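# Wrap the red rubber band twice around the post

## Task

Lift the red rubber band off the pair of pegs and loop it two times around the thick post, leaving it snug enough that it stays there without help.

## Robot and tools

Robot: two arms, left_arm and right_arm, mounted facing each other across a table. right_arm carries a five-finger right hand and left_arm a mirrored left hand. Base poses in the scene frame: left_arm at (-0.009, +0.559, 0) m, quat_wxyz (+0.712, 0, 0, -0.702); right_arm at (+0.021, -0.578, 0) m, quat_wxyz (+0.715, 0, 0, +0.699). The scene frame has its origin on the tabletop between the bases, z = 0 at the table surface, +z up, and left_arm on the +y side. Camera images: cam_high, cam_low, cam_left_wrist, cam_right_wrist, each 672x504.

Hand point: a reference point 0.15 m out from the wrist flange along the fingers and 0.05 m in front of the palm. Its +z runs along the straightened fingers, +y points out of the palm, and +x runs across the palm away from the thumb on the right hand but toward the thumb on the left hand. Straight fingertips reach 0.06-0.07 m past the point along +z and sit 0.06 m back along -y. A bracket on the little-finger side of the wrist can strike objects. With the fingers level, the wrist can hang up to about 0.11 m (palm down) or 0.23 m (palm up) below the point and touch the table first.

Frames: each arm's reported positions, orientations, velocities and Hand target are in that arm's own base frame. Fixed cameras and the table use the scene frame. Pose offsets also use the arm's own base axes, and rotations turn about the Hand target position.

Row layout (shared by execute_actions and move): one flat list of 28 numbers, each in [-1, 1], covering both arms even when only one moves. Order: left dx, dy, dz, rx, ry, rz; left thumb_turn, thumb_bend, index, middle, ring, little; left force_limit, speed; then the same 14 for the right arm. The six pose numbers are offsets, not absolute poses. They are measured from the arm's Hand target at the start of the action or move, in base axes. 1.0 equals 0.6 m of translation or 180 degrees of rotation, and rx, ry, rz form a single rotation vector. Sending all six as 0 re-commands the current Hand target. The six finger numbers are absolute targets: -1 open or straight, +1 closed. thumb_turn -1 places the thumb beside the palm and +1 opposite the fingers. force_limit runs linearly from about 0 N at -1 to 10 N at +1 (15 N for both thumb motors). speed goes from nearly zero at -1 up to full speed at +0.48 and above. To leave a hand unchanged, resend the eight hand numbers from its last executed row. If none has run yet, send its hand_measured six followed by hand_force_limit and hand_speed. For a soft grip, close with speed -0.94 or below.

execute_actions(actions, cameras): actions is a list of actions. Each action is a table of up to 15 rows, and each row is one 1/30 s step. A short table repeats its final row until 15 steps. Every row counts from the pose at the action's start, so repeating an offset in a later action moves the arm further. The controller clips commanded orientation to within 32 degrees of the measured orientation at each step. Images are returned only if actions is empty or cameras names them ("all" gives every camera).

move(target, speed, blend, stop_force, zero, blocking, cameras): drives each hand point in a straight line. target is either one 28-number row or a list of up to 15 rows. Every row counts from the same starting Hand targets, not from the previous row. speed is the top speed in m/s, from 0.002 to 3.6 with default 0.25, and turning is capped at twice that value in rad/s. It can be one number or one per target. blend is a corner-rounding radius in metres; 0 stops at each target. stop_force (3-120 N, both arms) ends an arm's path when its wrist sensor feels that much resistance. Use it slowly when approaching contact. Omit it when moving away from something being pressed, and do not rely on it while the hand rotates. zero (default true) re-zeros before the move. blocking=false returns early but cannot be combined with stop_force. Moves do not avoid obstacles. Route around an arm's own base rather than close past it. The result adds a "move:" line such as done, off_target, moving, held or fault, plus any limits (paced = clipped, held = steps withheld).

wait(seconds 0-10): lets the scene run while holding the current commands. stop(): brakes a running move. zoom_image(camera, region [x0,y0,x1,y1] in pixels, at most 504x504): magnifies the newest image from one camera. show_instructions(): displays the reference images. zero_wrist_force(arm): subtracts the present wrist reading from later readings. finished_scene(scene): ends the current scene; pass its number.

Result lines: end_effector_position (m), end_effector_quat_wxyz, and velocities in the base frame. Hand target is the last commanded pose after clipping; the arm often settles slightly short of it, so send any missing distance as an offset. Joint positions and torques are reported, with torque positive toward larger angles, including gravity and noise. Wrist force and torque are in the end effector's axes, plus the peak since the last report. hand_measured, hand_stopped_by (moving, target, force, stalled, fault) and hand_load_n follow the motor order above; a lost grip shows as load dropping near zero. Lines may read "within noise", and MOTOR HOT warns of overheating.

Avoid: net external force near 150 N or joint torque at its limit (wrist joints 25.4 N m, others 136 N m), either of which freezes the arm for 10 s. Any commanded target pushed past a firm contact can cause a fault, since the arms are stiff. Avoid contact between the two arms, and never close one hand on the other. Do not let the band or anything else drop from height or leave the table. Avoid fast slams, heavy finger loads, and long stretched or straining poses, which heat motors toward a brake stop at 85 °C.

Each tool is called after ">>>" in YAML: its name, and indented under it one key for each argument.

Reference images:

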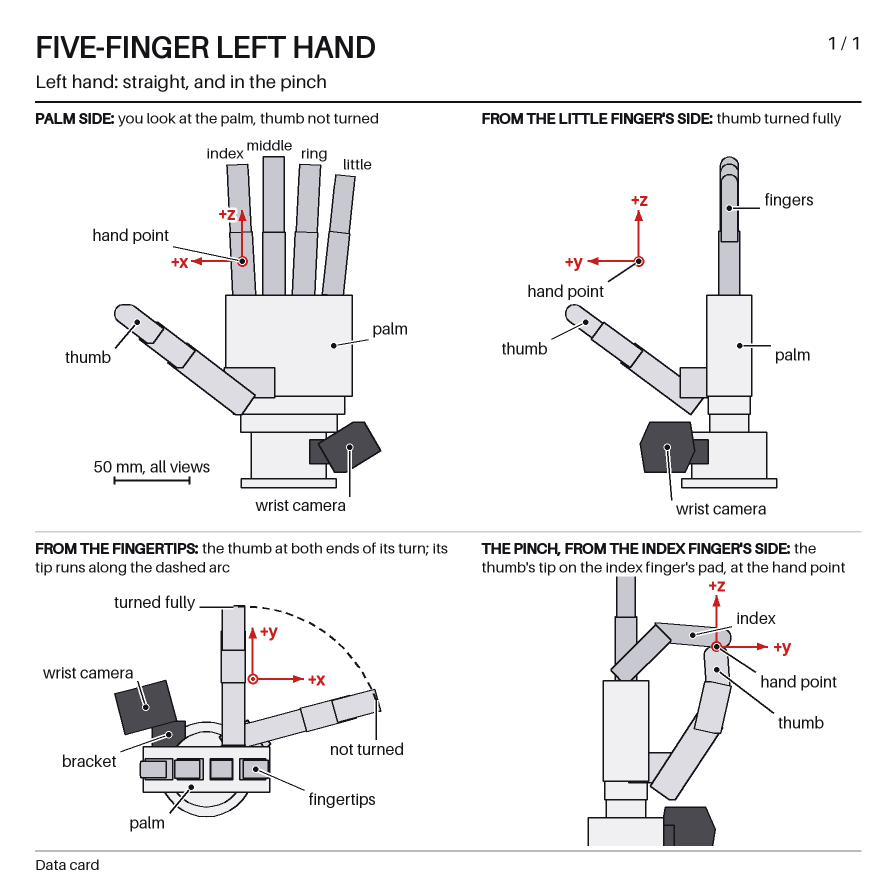

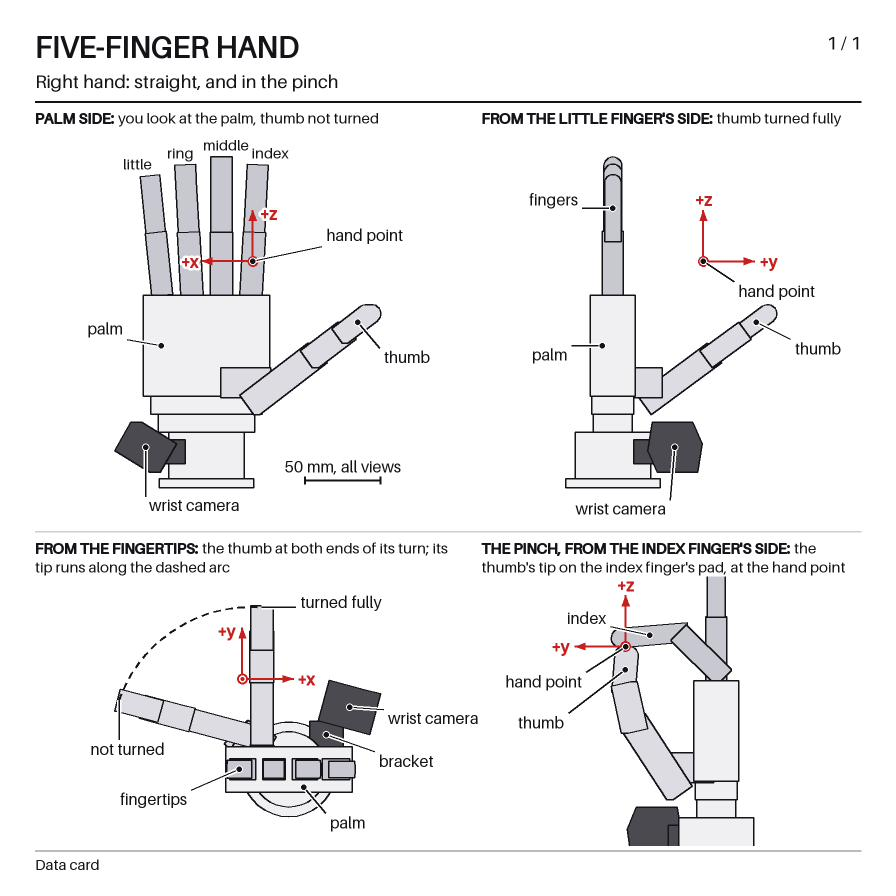

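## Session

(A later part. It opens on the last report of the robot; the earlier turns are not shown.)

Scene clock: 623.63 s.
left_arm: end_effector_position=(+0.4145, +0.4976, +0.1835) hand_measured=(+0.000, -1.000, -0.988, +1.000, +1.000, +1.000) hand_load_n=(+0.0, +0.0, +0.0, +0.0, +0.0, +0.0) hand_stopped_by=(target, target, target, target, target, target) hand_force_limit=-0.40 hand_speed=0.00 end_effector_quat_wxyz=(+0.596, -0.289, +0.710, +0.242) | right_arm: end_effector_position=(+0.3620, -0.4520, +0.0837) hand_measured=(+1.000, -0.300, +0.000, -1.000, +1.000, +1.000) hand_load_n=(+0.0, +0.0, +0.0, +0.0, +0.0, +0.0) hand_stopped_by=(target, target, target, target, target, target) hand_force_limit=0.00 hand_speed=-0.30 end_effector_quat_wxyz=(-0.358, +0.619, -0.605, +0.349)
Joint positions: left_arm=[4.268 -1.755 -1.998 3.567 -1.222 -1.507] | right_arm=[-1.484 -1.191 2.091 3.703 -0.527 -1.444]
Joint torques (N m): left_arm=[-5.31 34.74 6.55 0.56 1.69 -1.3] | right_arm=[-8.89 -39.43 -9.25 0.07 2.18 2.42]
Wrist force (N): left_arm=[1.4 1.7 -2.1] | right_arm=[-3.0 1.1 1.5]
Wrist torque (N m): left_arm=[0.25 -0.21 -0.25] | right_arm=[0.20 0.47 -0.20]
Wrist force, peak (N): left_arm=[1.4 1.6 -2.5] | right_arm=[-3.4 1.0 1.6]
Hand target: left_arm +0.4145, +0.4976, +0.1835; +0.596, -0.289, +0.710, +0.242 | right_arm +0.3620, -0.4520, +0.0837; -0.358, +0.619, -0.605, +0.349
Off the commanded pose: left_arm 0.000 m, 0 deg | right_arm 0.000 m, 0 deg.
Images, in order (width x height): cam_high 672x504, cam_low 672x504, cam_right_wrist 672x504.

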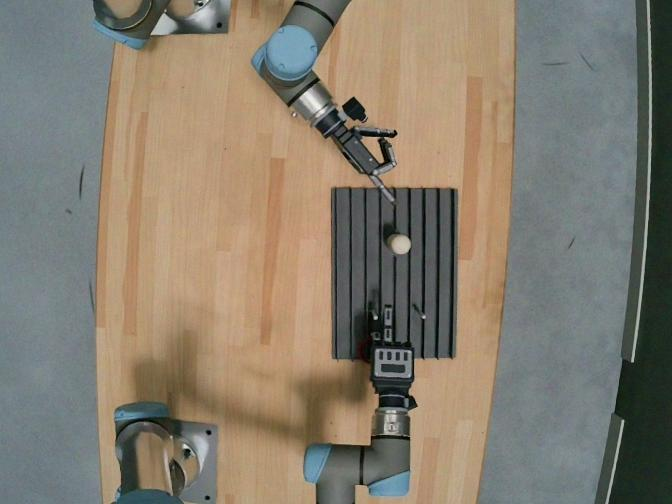

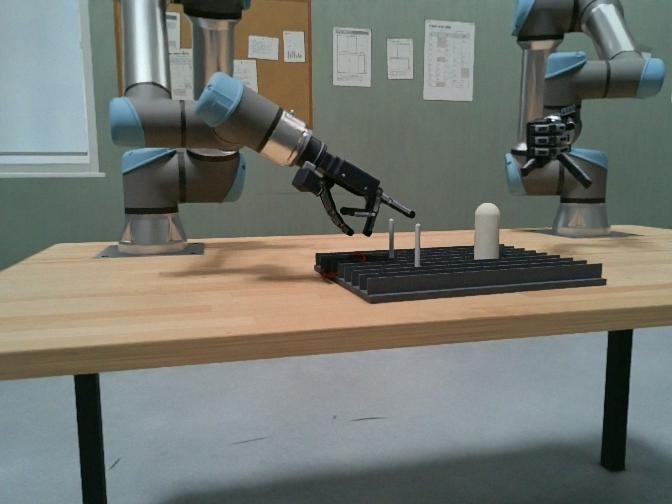

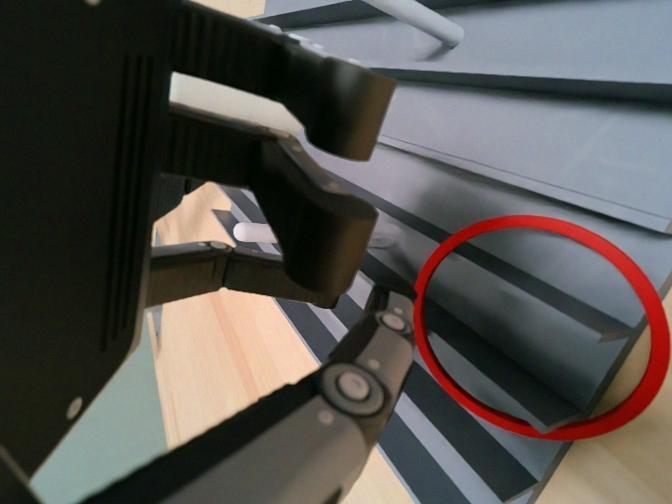

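>>> move:
  target:
    - [0,0,0,0,0,0,0,-1,-1,1,1,1,-0.4,0,0,0,-0.05,0,0,0,1,-0.3,0,-1,1,1,0,-0.3]
    - [0,0,0,0,0,0,0,-1,-1,1,1,1,-0.4,0,0,0,-0.096,0,0,0,1,-0.3,0,-1,1,1,0,-0.3]
  speed: [0.05,0.015]
  stop_force: 5
  cameras: ["cam_high","cam_low","cam_right_wrist"]

>>> zoom_image:
  camera: "cam_low"
  region: [270, 160, 430, 300]

>>> zoom_image:
  camera: "cam_high"
  region: [320, 270, 470, 420]

Scene clock: 627.47 s.
left_arm: end_effector_position=(+0.4145, +0.4976, +0.1835) hand_measured=(+0.000, -1.000, -0.988, +1.000, +1.000, +1.000) hand_load_n=(+0.0, +0.0, +0.0, +0.0, +0.0, +0.0) hand_stopped_by=(target, target, target, target, target, target) hand_force_limit=-0.40 hand_speed=0.00 end_effector_quat_wxyz=(+0.596, -0.289, +0.710, +0.242) | right_arm: end_effector_position=(+0.3620, -0.4520, +0.0265) hand_measured=(+1.000, -0.300, +0.000, -1.000, +1.000, +1.000) hand_load_n=(+5.0, +0.0, -0.5, +0.0, +0.0, +0.0) hand_stopped_by=(target, target, target, target, target, target) hand_force_limit=0.00 hand_speed=-0.30 end_effector_quat_wxyz=(-0.358, +0.619, -0.605, +0.349)
Joint positions: left_arm=[4.268 -1.755 -1.998 3.567 -1.222 -1.507] | right_arm=[-1.484 -1.062 2.114 3.551 -0.527 -1.444]
Joint torques (N m): left_arm=[-4.55 32.72 6.07 0.83 1.72 -1.24] | right_arm=[6.27 -40.97 -17.08 0 -1.39 0.56]
Wrist force (N): left_arm=[1.3 1.6 -2.1] | right_arm=[-5.7 -2.0 1.2]
Wrist torque (N m): left_arm=[0.23 -0.22 -0.25] | right_arm=[0.25 0.47 -0.18]
Wrist force, peak (N): left_arm=[1.6 1.9 -2.4] | right_arm=[-8.6 -10.2 -5.0]
Hand target: left_arm +0.4145, +0.4976, +0.1835; +0.596, -0.289, +0.710, +0.242 | right_arm +0.3620, -0.4520, +0.0266; -0.358, +0.619, -0.605, +0.349
Off the commanded pose: left_arm 0.000 m, 0 deg | right_arm 0.000 m, 0 deg.
move: contact (right_arm); path passed 1 of 2 targets
Images, in order (width x height): cam_high 672x504, cam_low 672x504, cam_right_wrist 672x504.

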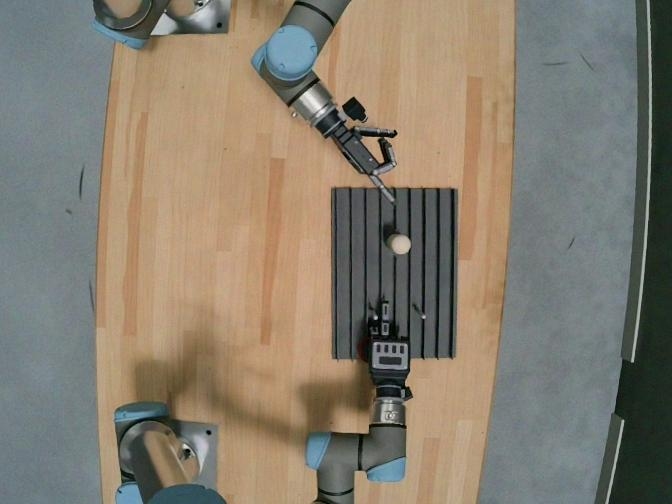

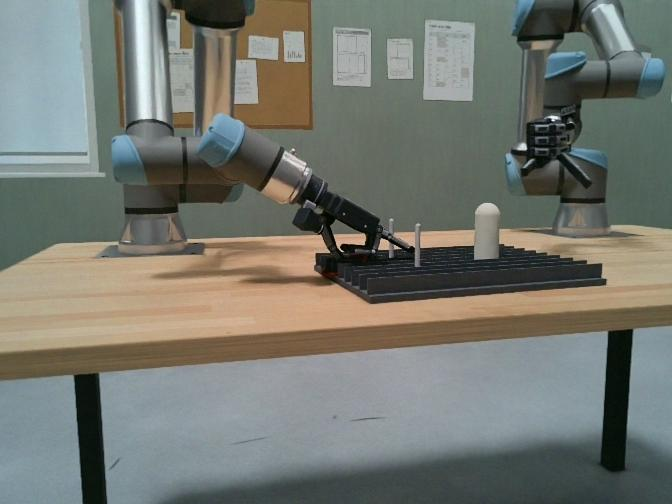

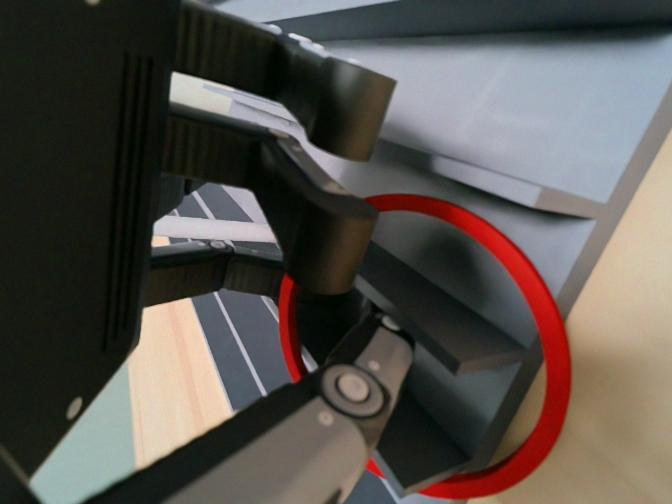

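Scaled by 3.150 from the camera's 672x504 image, which has a finer 960x720 frame.

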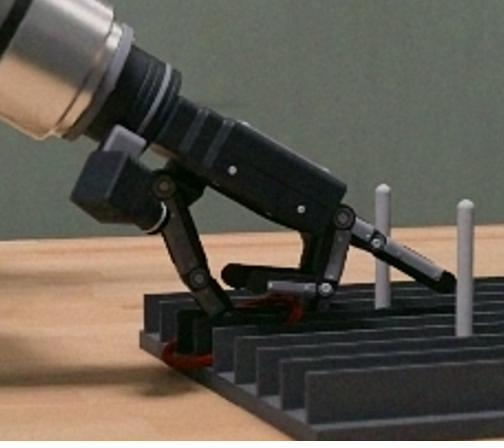

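Scaled by 3.360 from the camera's 672x504 image, which has a finer 960x720 frame.

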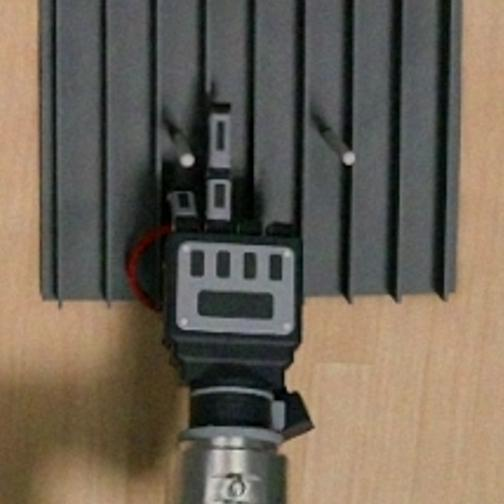

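>>> execute_actions:
  actions:
    - [[0,0,0,0,0,0,0,-1,-1,1,1,1,-0.4,0,0,0.0033,0,0,0,0,1,-0.1,0.1,-1,1,1,0,-0.5]]
    - [[0,0,0,0,0,0,0,-1,-1,1,1,1,-0.4,0,0,0,0,0,0,0,1,0.1,0.2,-1,1,1,0,-0.6]]
    - [[0,0,0,0,0,0,0,-1,-1,1,1,1,-0.4,0,0,0,0,0,0,0,1,0.1,0.2,-1,1,1,0,-0.6]]
  cameras: ["cam_low","cam_right_wrist"]

>>> zoom_image:
  camera: "cam_low"
  region: [270, 160, 430, 300]

>>> zoom_image:
  camera: "cam_right_wrist"
  region: [200, 160, 600, 504]

Scene clock: 629.80 s.
left_arm: end_effector_position=(+0.4145, +0.4976, +0.1835) hand_measured=(+0.000, -1.000, -0.988, +1.000, +1.000, +1.000) hand_load_n=(+0.5, +0.0, +0.0, +0.0, +0.0, +0.0) hand_stopped_by=(target, target, target, target, target, target) hand_force_limit=-0.40 hand_speed=0.00 end_effector_quat_wxyz=(+0.596, -0.289, +0.710, +0.242) | right_arm: end_effector_position=(+0.3620, -0.4500, +0.0266) hand_measured=(+1.000, +0.100, +0.200, -1.000, +1.000, +1.000) hand_load_n=(+0.0, +0.0, +0.0, +0.0, +0.0, +0.0) hand_stopped_by=(target, target, target, target, target, target) hand_force_limit=0.00 hand_speed=-0.60 end_effector_quat_wxyz=(-0.358, +0.619, -0.605, +0.349)
Joint positions: left_arm=[4.268 -1.755 -1.998 3.567 -1.222 -1.507] | right_arm=[-1.484 -1.064 2.119 3.547 -0.527 -1.443]
Joint torques (N m): left_arm=[-3.77 34.39 5.88 0.78 1.65 -1.24] | right_arm=[10.11 -27.06 -19.19 0.25 3 2.24]
Wrist force (N): left_arm=[1.4 1.7 -2.3] | right_arm=[-2.9 1.0 1.6]
Wrist torque (N m): left_arm=[0.26 -0.22 -0.24] | right_arm=[0.20 0.44 -0.25]
Wrist force, peak (N): left_arm=[1.3 1.8 -2.5] | right_arm=[-6.2 -2.3 1.4]
Hand target: left_arm +0.4145, +0.4976, +0.1835; +0.596, -0.289, +0.710, +0.242 | right_arm +0.3620, -0.4500, +0.0266; -0.358, +0.619, -0.605, +0.349
Off the commanded pose: left_arm 0.000 m, 0 deg | right_arm 0.000 m, 0 deg.
Images, in order (width x height): cam_low 672x504, cam_right_wrist 672x504.

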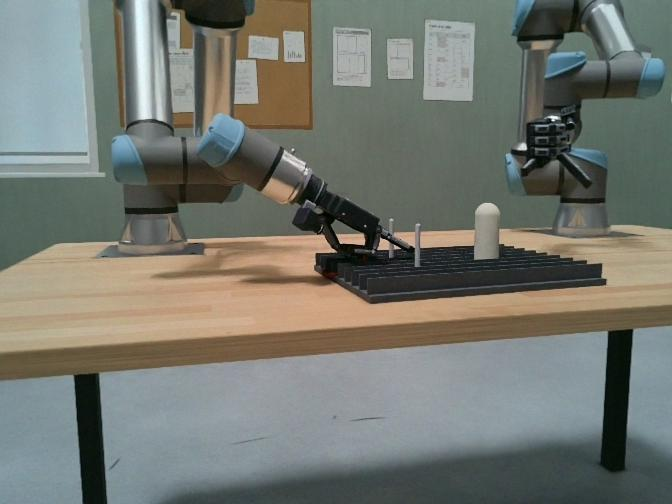

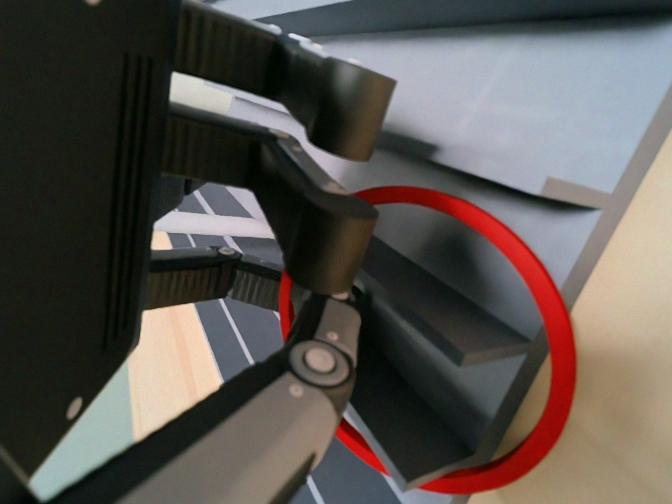

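Scaled by 3.150 from the camera's 672x504 image, which has a finer 960x720 frame.

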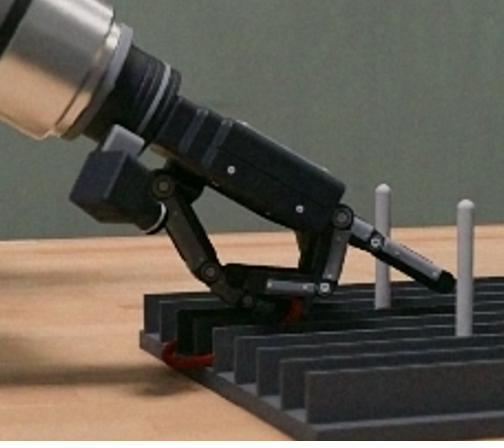

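Scaled by 1.260 from the camera's 672x504 image, which has a finer 960x720 frame.

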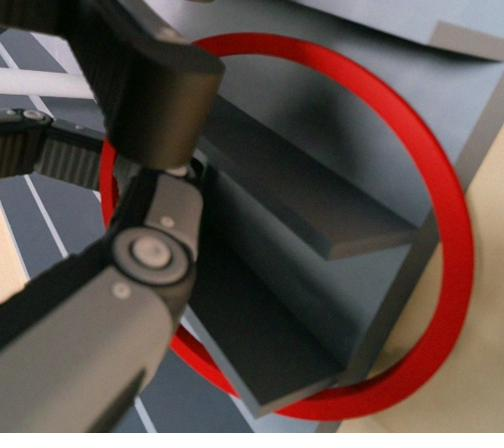

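>>> execute_actions:
  actions:
    - [[0,0,0,0,0,0,0,-1,-1,1,1,1,-0.4,0,0,0,0,0,0,0,1,0.35,0.4,-1,1,1,-0.2,-0.8]]
    - [[0,0,0,0,0,0,0,-1,-1,1,1,1,-0.4,0,0,0,0,0,0,0,1,0.35,0.4,-1,1,1,-0.2,-0.8]]
    - [[0,0,0,0,0,0,0,-1,-1,1,1,1,-0.4,0,0,0,0,0,0,0,1,0.35,0.4,-1,1,1,-0.2,-0.8]]
  cameras: ["cam_low","cam_right_wrist"]

>>> zoom_image:
  camera: "cam_low"
  region: [270, 160, 430, 300]

>>> zoom_image:
  camera: "cam_right_wrist"
  region: [200, 160, 600, 504]

Scene clock: 631.93 s.
left_arm: end_effector_position=(+0.4145, +0.4976, +0.1835) hand_measured=(+0.000, -1.000, -0.988, +1.000, +1.000, +1.000) hand_load_n=(+0.5, +0.0, +0.0, +0.0, +0.0, +0.0) hand_stopped_by=(target, target, target, target, target, target) hand_force_limit=-0.40 hand_speed=0.00 end_effector_quat_wxyz=(+0.596, -0.289, +0.710, +0.242) | right_arm: end_effector_position=(+0.3620, -0.4500, +0.0266) hand_measured=(+1.000, +0.124, +0.234, -1.000, +1.000, +1.000) hand_load_n=(-0.5, +8.0, +9.5, -0.5, +0.0, +0.0) hand_stopped_by=(target, force, force, target, target, target) hand_force_limit=-0.20 hand_speed=-0.80 end_effector_quat_wxyz=(-0.358, +0.619, -0.605, +0.349)
Joint positions: left_arm=[4.268 -1.755 -1.998 3.567 -1.222 -1.507] | right_arm=[-1.484 -1.064 2.119 3.547 -0.527 -1.443]
Joint torques (N m): left_arm=[-4.19 34.81 5.54 0.82 1.86 -1.3] | right_arm=[9.62 -26.95 -18.21 0.28 2.83 1.6]
Wrist force (N): left_arm=[1.3 1.6 -2.4] | right_arm=[-3.1 1.0 1.3]
Wrist torque (N m): left_arm=[0.25 -0.22 -0.25] | right_arm=[0.20 0.48 -0.25]
Wrist force, peak (N): left_arm=[1.5 1.7 -2.4] | right_arm=[-3.2 0.7 1.5]
Hand target: left_arm +0.4145, +0.4976, +0.1835; +0.596, -0.289, +0.710, +0.242 | right_arm +0.3620, -0.4500, +0.0266; -0.358, +0.619, -0.605, +0.349
Off the commanded pose: left_arm 0.000 m, 0 deg | right_arm 0.000 m, 0 deg.
Images, in order (width x height): cam_low 672x504, cam_right_wrist 672x504.

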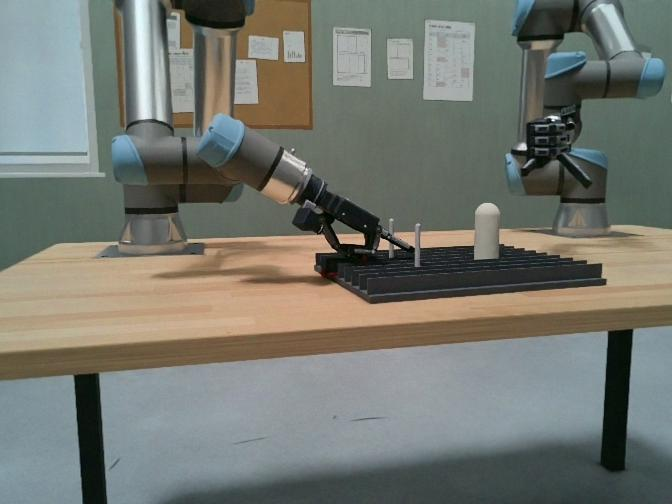

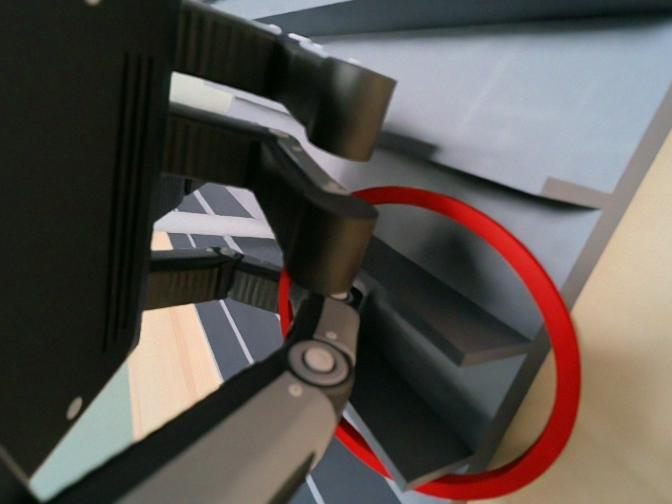

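Scaled by 3.150 from the camera's 672x504 image, which has a finer 960x720 frame.

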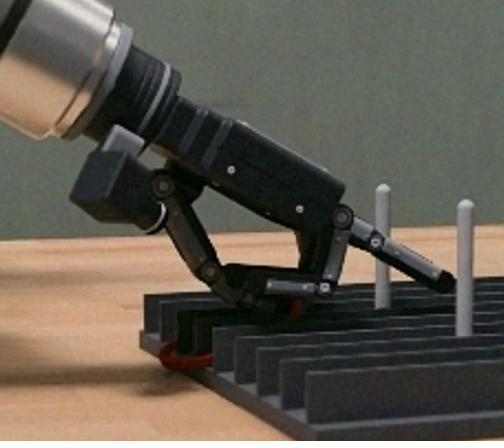

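Scaled by 1.260 from the camera's 672x504 image, which has a finer 960x720 frame.

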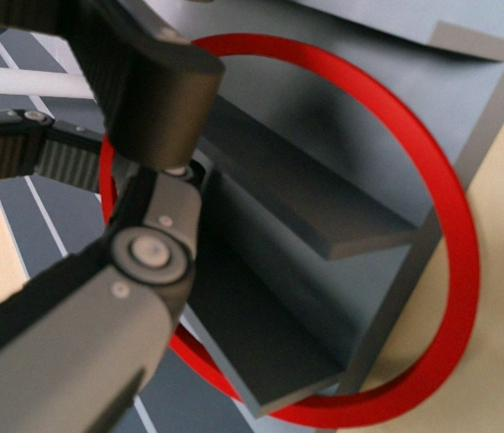

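>>> move:
  target: [0,0,0,0,0,0,0,-1,-1,1,1,1,-0.4,0,0,0,0.1,0,0,0,1,0.35,0.4,-1,1,1,-0.2,-0.8]
  speed: 0.06
  cameras: ["cam_low","cam_right_wrist","cam_high"]

>>> zoom_image:
  camera: "cam_low"
  region: [270, 130, 430, 290]

Scene clock: 633.53 s.
left_arm: end_effector_position=(+0.4145, +0.4976, +0.1835) hand_measured=(+0.000, -1.000, -0.988, +1.000, +1.000, +1.000) hand_load_n=(+0.0, +0.0, +0.0, +0.0, +0.0, +0.0) hand_stopped_by=(target, target, target, target, target, target) hand_force_limit=-0.40 hand_speed=0.00 end_effector_quat_wxyz=(+0.596, -0.289, +0.710, +0.242) | right_arm: end_effector_position=(+0.3621, -0.4500, +0.0866) hand_measured=(+1.000, +0.124, +0.234, -1.000, +1.000, +1.000) hand_load_n=(+0.0, +8.5, +9.0, +0.0, +0.0, +0.0) hand_stopped_by=(target, force, force, target, target, target) hand_force_limit=-0.20 hand_speed=-0.80 end_effector_quat_wxyz=(-0.358, +0.619, -0.605, +0.349)
Joint positions: left_arm=[4.268 -1.755 -1.998 3.567 -1.222 -1.507] | right_arm=[-1.484 -1.2 2.094 3.708 -0.527 -1.443]
Joint torques (N m): left_arm=[-3.98 34.24 6.75 0.95 1.62 -1.38] | right_arm=[-3.44 -27.51 -8.88 -6.21 2.53 -2.29]
Wrist force (N): left_arm=[1.4 1.6 -2.4] | right_arm=[-3.2 2.5 1.4]
Wrist torque (N m): left_arm=[0.25 -0.22 -0.24] | right_arm=[0.19 0.48 -0.21]
Wrist force, peak (N): left_arm=[1.7 1.5 -2.5] | right_arm=[-3.3 2.7 1.3]
Hand target: left_arm +0.4145, +0.4976, +0.1835; +0.596, -0.289, +0.710, +0.242 | right_arm +0.3620, -0.4500, +0.0866; -0.358, +0.619, -0.605, +0.349
Off the commanded pose: left_arm 0.000 m, 0 deg | right_arm 0.000 m, 0 deg.
move: done
Images, in order (width x height): cam_high 672x504, cam_low 672x504, cam_right_wrist 672x504.

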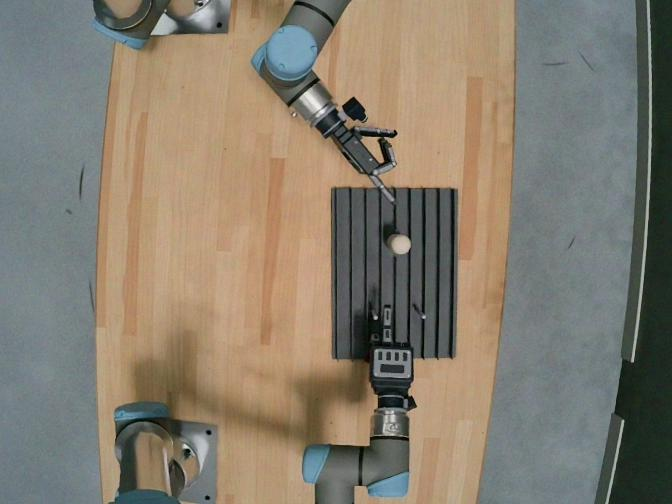

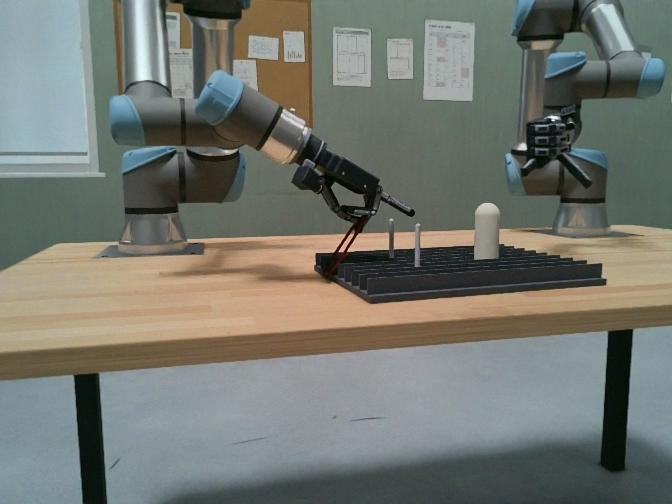

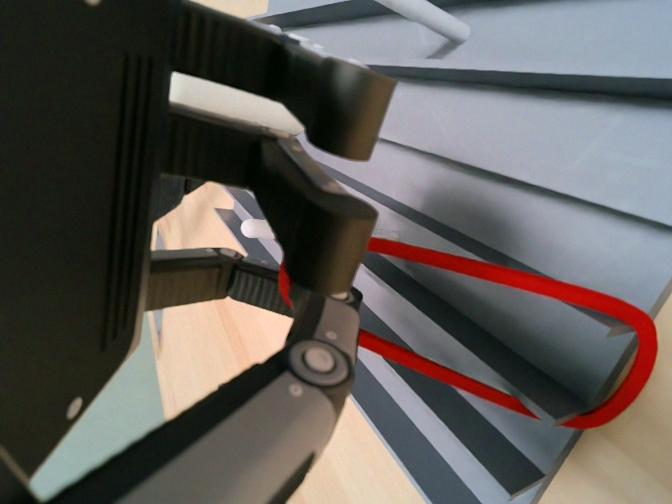

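Scaled by 3.150 from the camera's 672x504 image, which has a finer 960x720 frame.

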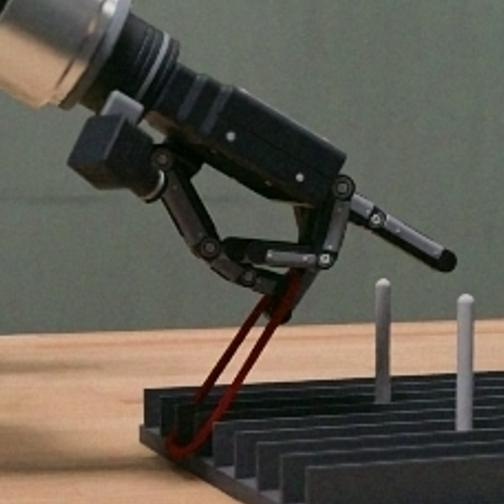

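>>> move:
  target:
    - [0,0,0,0,0,0,0,-1,-1,1,1,1,-0.4,0,-0.1,0,0,0,0,0,1,0.35,0.4,-1,1,1,-0.2,-0.8]
    - [0,0,0,0,0,0,0,-1,-1,1,1,1,-0.4,0,-0.1,0,0.08,0,0,0,1,0.35,0.4,-1,1,1,-0.2,-0.8]
  speed: 0.06
  cameras: ["cam_low","cam_right_wrist","cam_high"]

>>> zoom_image:
  camera: "cam_low"
  region: [250, 110, 410, 290]

Scene clock: 636.97 s.
left_arm: end_effector_position=(+0.4145, +0.4976, +0.1835) hand_measured=(+0.000, -1.000, -0.988, +1.000, +1.000, +1.000) hand_load_n=(+0.0, +0.0, +0.0, +0.0, +0.0, +0.0) hand_stopped_by=(target, target, target, target, target, target) hand_force_limit=-0.40 hand_speed=0.00 end_effector_quat_wxyz=(+0.596, -0.289, +0.710, +0.242) | right_arm: end_effector_position=(+0.3020, -0.4500, +0.1346) hand_measured=(+1.000, +0.124, +0.234, -1.000, +1.000, +1.000) hand_load_n=(+0.0, +7.5, +8.0, -0.5, +0.0, +0.0) hand_stopped_by=(target, force, force, target, target, target) hand_force_limit=-0.20 hand_speed=-0.80 end_effector_quat_wxyz=(-0.358, +0.619, -0.605, +0.349)
Joint positions: left_arm=[4.268 -1.755 -1.998 3.567 -1.222 -1.507] | right_arm=[-1.606 -1.369 2.083 4.099 -0.527 -1.687]
Joint torques (N m): left_arm=[-4.39 34.75 6.53 1.07 1.58 -1.07] | right_arm=[2.22 -21.63 -11.01 -5.7 2.7 -2.34]
Wrist force (N): left_arm=[1.5 1.7 -2.5] | right_arm=[-3.2 0.8 1.3]
Wrist torque (N m): left_arm=[0.27 -0.24 -0.25] | right_arm=[0.18 0.51 -0.22]
Wrist force, peak (N): left_arm=[1.5 1.8 -2.5] | right_arm=[-3.5 2.8 1.5]
Hand target: left_arm +0.4145, +0.4976, +0.1835; +0.596, -0.289, +0.710, +0.242 | right_arm +0.3020, -0.4500, +0.1346; -0.358, +0.619, -0.605, +0.349
Off the commanded pose: left_arm 0.000 m, 0 deg | right_arm 0.000 m, 0 deg.
move: done
Images, in order (width x height): cam_high 672x504, cam_low 672x504, cam_right_wrist 672x504.

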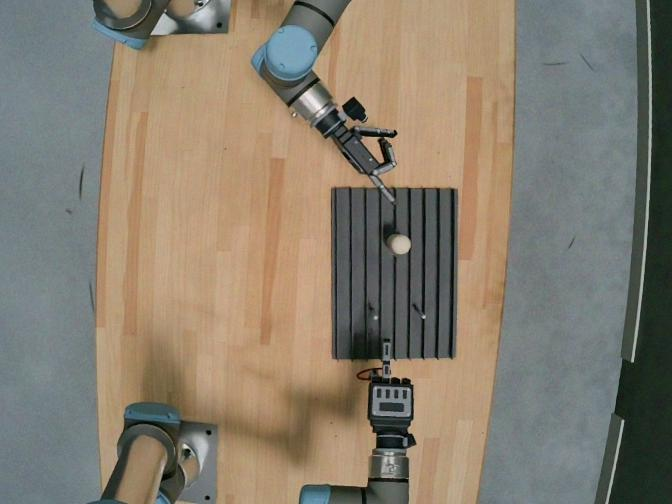

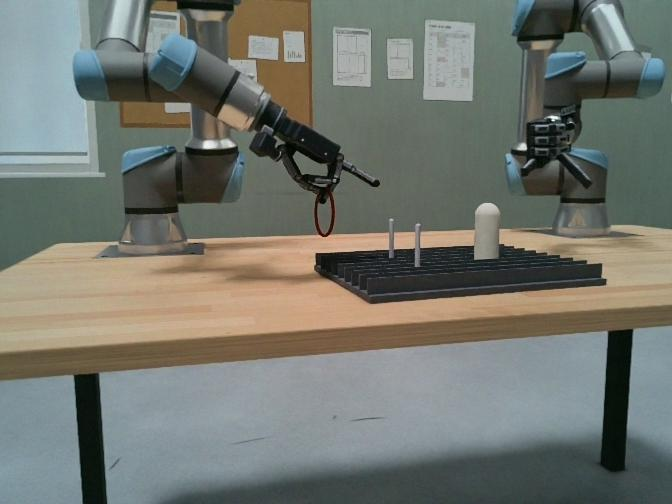

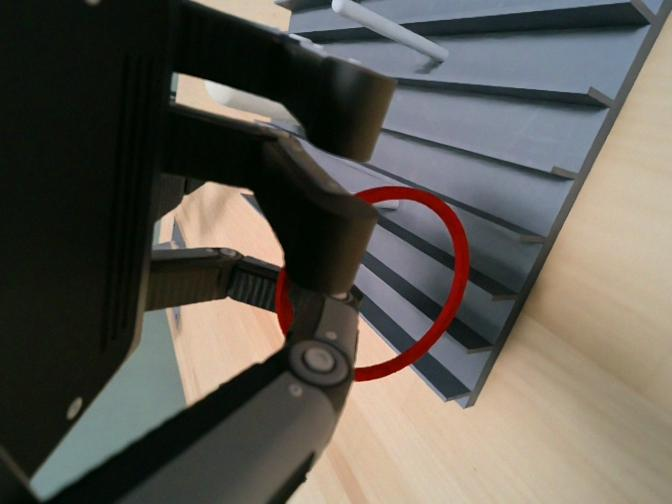

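Scaled by 2.800 from the camera's 672x504 image, which has a finer 960x720 frame.

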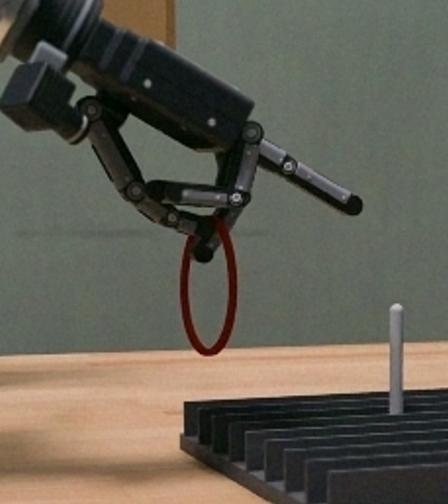

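>>> move:
  target:
    - [0,0,0,0,0,0,0,-1,-1,1,1,1,-0.4,0,0.033,0,0,0,0,0,1,0.35,0.4,-1,1,1,-0.2,-0.8]
    - [0,0,0,0,0,0,0,-1,-1,1,1,1,-0.4,0,0.033,0,-0.055,0,0,0,1,0.35,0.4,-1,1,1,-0.2,-0.8]
    - [0,0,0,0,0,0,0,-1,-1,1,1,1,-0.4,0,0.138,0,-0.155,0,0,0,1,0.35,0.4,-1,1,1,-0.2,-0.8]
  speed: 0.06
  cameras: ["cam_low","cam_right_wrist","cam_high"]

>>> zoom_image:
  camera: "cam_low"
  region: [270, 150, 430, 300]

>>> zoom_image:
  camera: "cam_high"
  region: [320, 270, 470, 420]

Scene clock: 645.13 s.
left_arm: end_effector_position=(+0.4145, +0.4976, +0.1835) hand_measured=(+0.000, -1.000, -0.988, +1.000, +1.000, +1.000) hand_load_n=(+0.0, +0.0, +0.0, +0.0, +0.0, +0.0) hand_stopped_by=(target, target, target, target, target, target) hand_force_limit=-0.40 hand_speed=0.00 end_effector_quat_wxyz=(+0.596, -0.289, +0.710, +0.242) | right_arm: end_effector_position=(+0.3848, -0.4500, +0.0416) hand_measured=(+1.000, +0.124, +0.234, -1.000, +1.000, +1.000) hand_load_n=(+0.0, +7.5, +8.5, -0.5, +0.5, +0.0) hand_stopped_by=(target, force, force, target, target, target) hand_force_limit=-0.20 hand_speed=-0.80 end_effector_quat_wxyz=(-0.358, +0.619, -0.605, +0.349)
Joint positions: left_arm=[4.268 -1.755 -1.998 3.567 -1.222 -1.507] | right_arm=[-1.439 -1.068 2.09 3.504 -0.534 -1.355]
Joint torques (N m): left_arm=[-3.78 34.21 6.5 1.12 1.5 -0.89] | right_arm=[-10.17 -31.67 -6.5 -1.79 2.7 -1.96]
Wrist force (N): left_arm=[1.2 1.8 -2.3] | right_arm=[-2.8 0.9 1.3]
Wrist torque (N m): left_arm=[0.28 -0.20 -0.26] | right_arm=[0.20 0.42 -0.11]
Wrist force, peak (N): left_arm=[1.5 1.8 -2.5] | right_arm=[-3.5 1.3 1.8]
Hand target: left_arm +0.4145, +0.4976, +0.1835; +0.596, -0.289, +0.710, +0.242 | right_arm +0.3848, -0.4500, +0.0416; -0.358, +0.619, -0.605, +0.349
Off the commanded pose: left_arm 0.000 m, 0 deg | right_arm 0.000 m, 0 deg.
move: done
Images, in order (width x height): cam_high 672x504, cam_low 672x504, cam_right_wrist 672x504.

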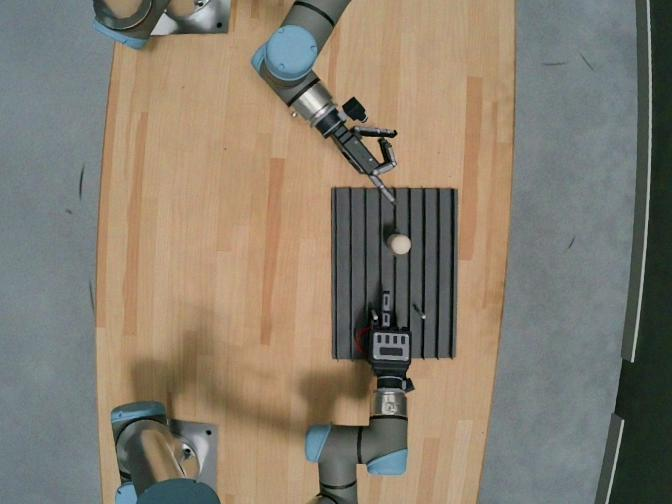

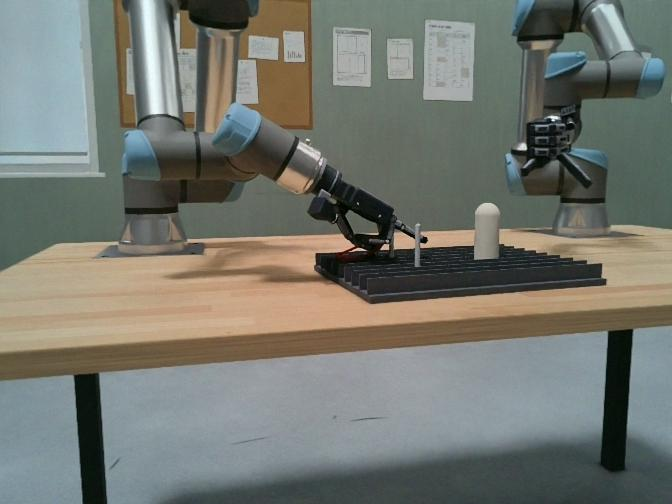

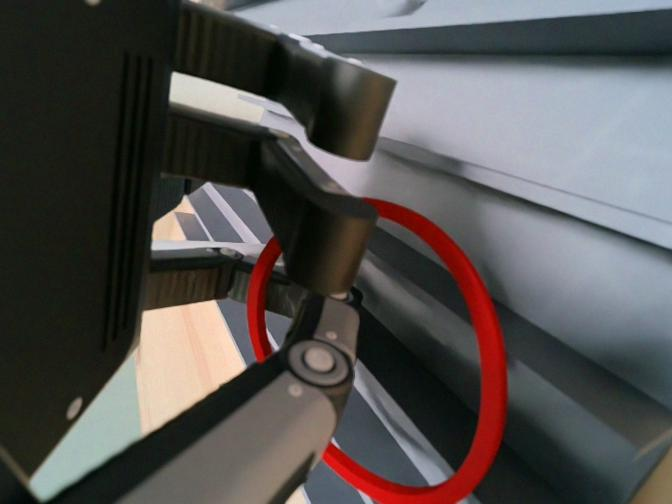

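Scaled by 3.150 from the camera's 672x504 image, which has a finer 960x720 frame.

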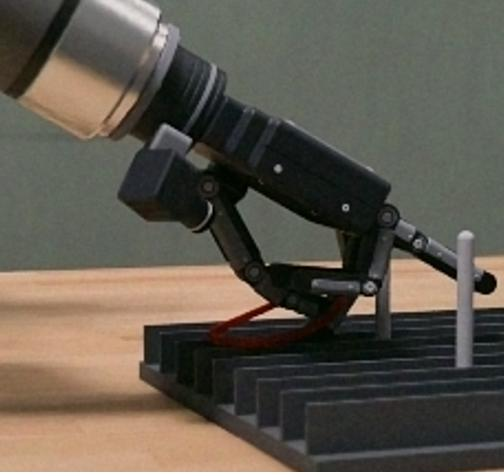

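Scaled by 3.360 from the camera's 672x504 image, which has a finer 960x720 frame.

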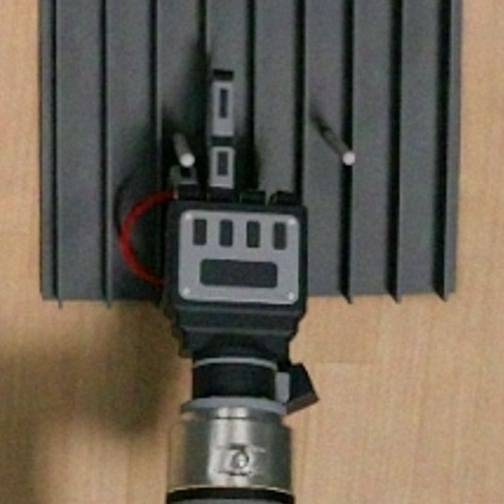

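>>> move:
  target: [0,0,0,0,0,0,0,-1,-1,1,1,1,-0.4,0,-0.003,0,-0.018,0,0,0,1,0.35,0.4,-1,1,1,-0.2,-0.8]
  speed: 0.03
  stop_force: 6

>>> execute_actions:
  actions:
    - [[0,0,0,0,0,0,0,-1,-1,1,1,1,-0.4,0,0,0,0,0,0,0,1,-0.1,0.1,-1,1,1,-0.2,-0.5]]
    - [[0,0,0,0,0,0,0,-1,-1,1,1,1,-0.4,0,0,0,0,0,0,0,1,-0.1,0.1,-1,1,1,-0.2,-0.5]]
  cameras: ["cam_low","cam_right_wrist","cam_high"]

>>> zoom_image:
  camera: "cam_low"
  region: [270, 150, 430, 300]

Scene clock: 647.17 s.
left_arm: end_effector_position=(+0.4145, +0.4976, +0.1835) hand_measured=(+0.000, -1.000, -0.988, +1.000, +1.000, +1.000) hand_load_n=(+0.5, +0.0, +0.0, +0.0, +0.0, +0.0) hand_stopped_by=(target, target, target, target, target, target) hand_force_limit=-0.40 hand_speed=0.00 end_effector_quat_wxyz=(+0.596, -0.289, +0.710, +0.242) | right_arm: end_effector_position=(+0.3830, -0.4500, +0.0308) hand_measured=(+1.000, +0.124, +0.234, -1.000, +1.000, +1.000) hand_load_n=(-0.5, +7.5, +8.5, +0.0, +0.0, +0.0) hand_stopped_by=(target, force, force, target, target, target) hand_force_limit=-0.20 hand_speed=-0.80 end_effector_quat_wxyz=(-0.358, +0.619, -0.605, +0.349)
Joint positions: left_arm=[4.268 -1.755 -1.998 3.567 -1.222 -1.507] | right_arm=[-1.442 -1.046 2.095 3.483 -0.533 -1.362]
Joint torques (N m): left_arm=[-3.78 33.14 6.99 0.94 1.61 -1.21] | right_arm=[8.62 -42.86 -18.77 0.19 1.76 2.68]
Wrist force (N): left_arm=[1.4 1.5 -2.4] | right_arm=[-2.9 1.0 1.5]
Wrist torque (N m): left_arm=[0.24 -0.23 -0.24] | right_arm=[0.21 0.43 -0.10]
Wrist force, peak (N): left_arm=[1.5 1.7 -2.5] | right_arm=[-3.1 1.2 1.6]
Hand target: left_arm +0.4145, +0.4976, +0.1835; +0.596, -0.289, +0.710, +0.242 | right_arm +0.3830, -0.4500, +0.0308; -0.358, +0.619, -0.605, +0.349
Off the commanded pose: left_arm 0.000 m, 0 deg | right_arm 0.000 m, 0 deg.
move: done

Scene clock: 648.37 s.
left_arm: end_effector_position=(+0.4145, +0.4976, +0.1835) hand_measured=(+0.000, -1.000, -0.988, +1.000, +1.000, +1.000) hand_load_n=(+0.0, +0.0, +0.0, +0.0, +0.0, +0.0) hand_stopped_by=(target, target, target, target, target, target) hand_force_limit=-0.40 hand_speed=0.00 end_effector_quat_wxyz=(+0.596, -0.289, +0.710, +0.242) | right_arm: end_effector_position=(+0.3830, -0.4500, +0.0308) hand_measured=(+1.000, +0.024, +0.100, -1.000, +1.000, +1.000) hand_load_n=(-5.0, -24.5, +0.0, +0.0, +0.0, +0.0) hand_stopped_by=(target, stalled, target, target, target, target) hand_force_limit=-0.20 hand_speed=-0.50 end_effector_quat_wxyz=(-0.358, +0.619, -0.605, +0.349)
Joint positions: left_arm=[4.268 -1.755 -1.998 3.567 -1.222 -1.507] | right_arm=[-1.442 -1.046 2.095 3.483 -0.533 -1.362]
Joint torques (N m): left_arm=[-3.55 32.67 6.01 1.15 1.68 -0.98] | right_arm=[8.68 -18.57 -1.79 0.08 -4.19 0.32]
Wrist force (N): left_arm=[1.3 1.6 -2.4] | right_arm=[-4.5 -18.8 -5.5]
Wrist torque (N m): left_arm=[0.25 -0.22 -0.25] | right_arm=[-0.17 0.59 -0.53]
Wrist force, peak (N): left_arm=[1.5 1.8 -2.4] | right_arm=[-4.6 -19.6 -4.8]
Hand target: left_arm +0.4145, +0.4976, +0.1835; +0.596, -0.289, +0.710, +0.242 | right_arm +0.3830, -0.4500, +0.0308; -0.358, +0.619, -0.605, +0.349
Off the commanded pose: left_arm 0.000 m, 0 deg | right_arm 0.000 m, 0 deg.
Images, in order (width x height): cam_high 672x504, cam_low 672x504, cam_right_wrist 672x504.

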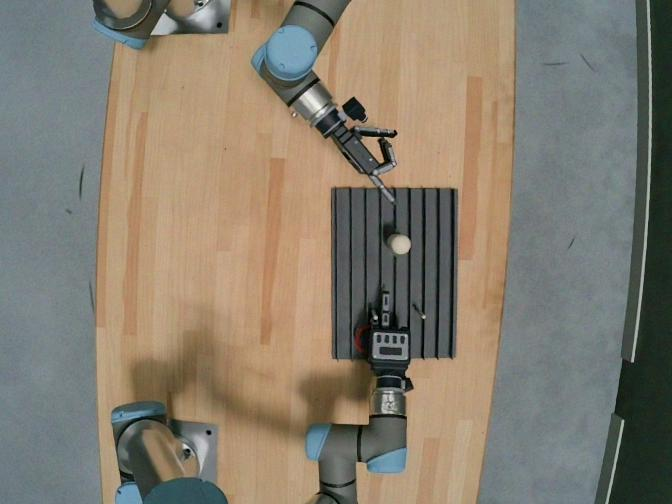

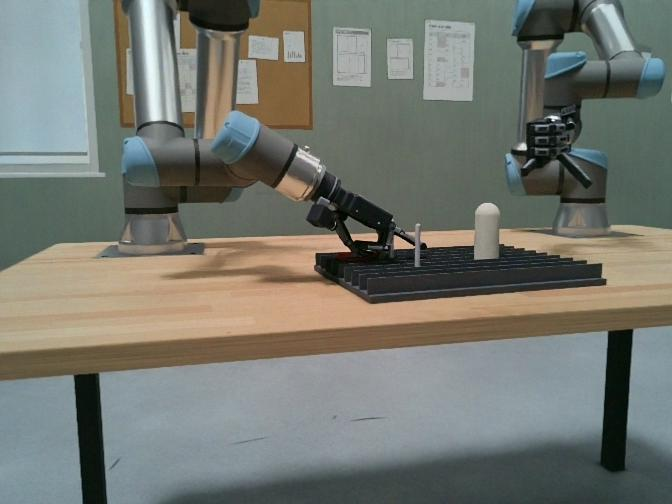

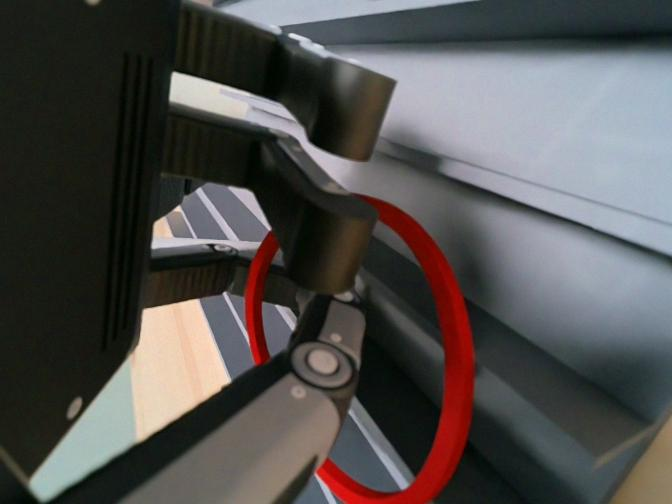

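Scaled by 3.150 from the camera's 672x504 image, which has a finer 960x720 frame.

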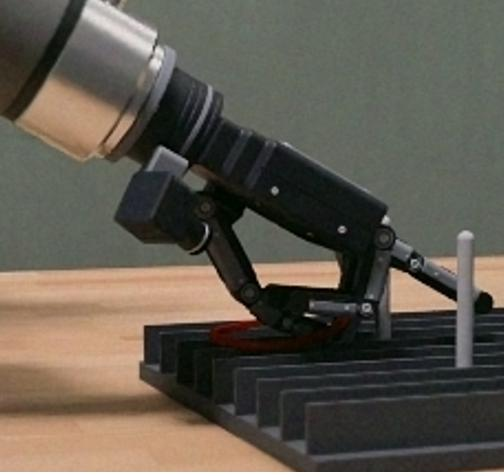

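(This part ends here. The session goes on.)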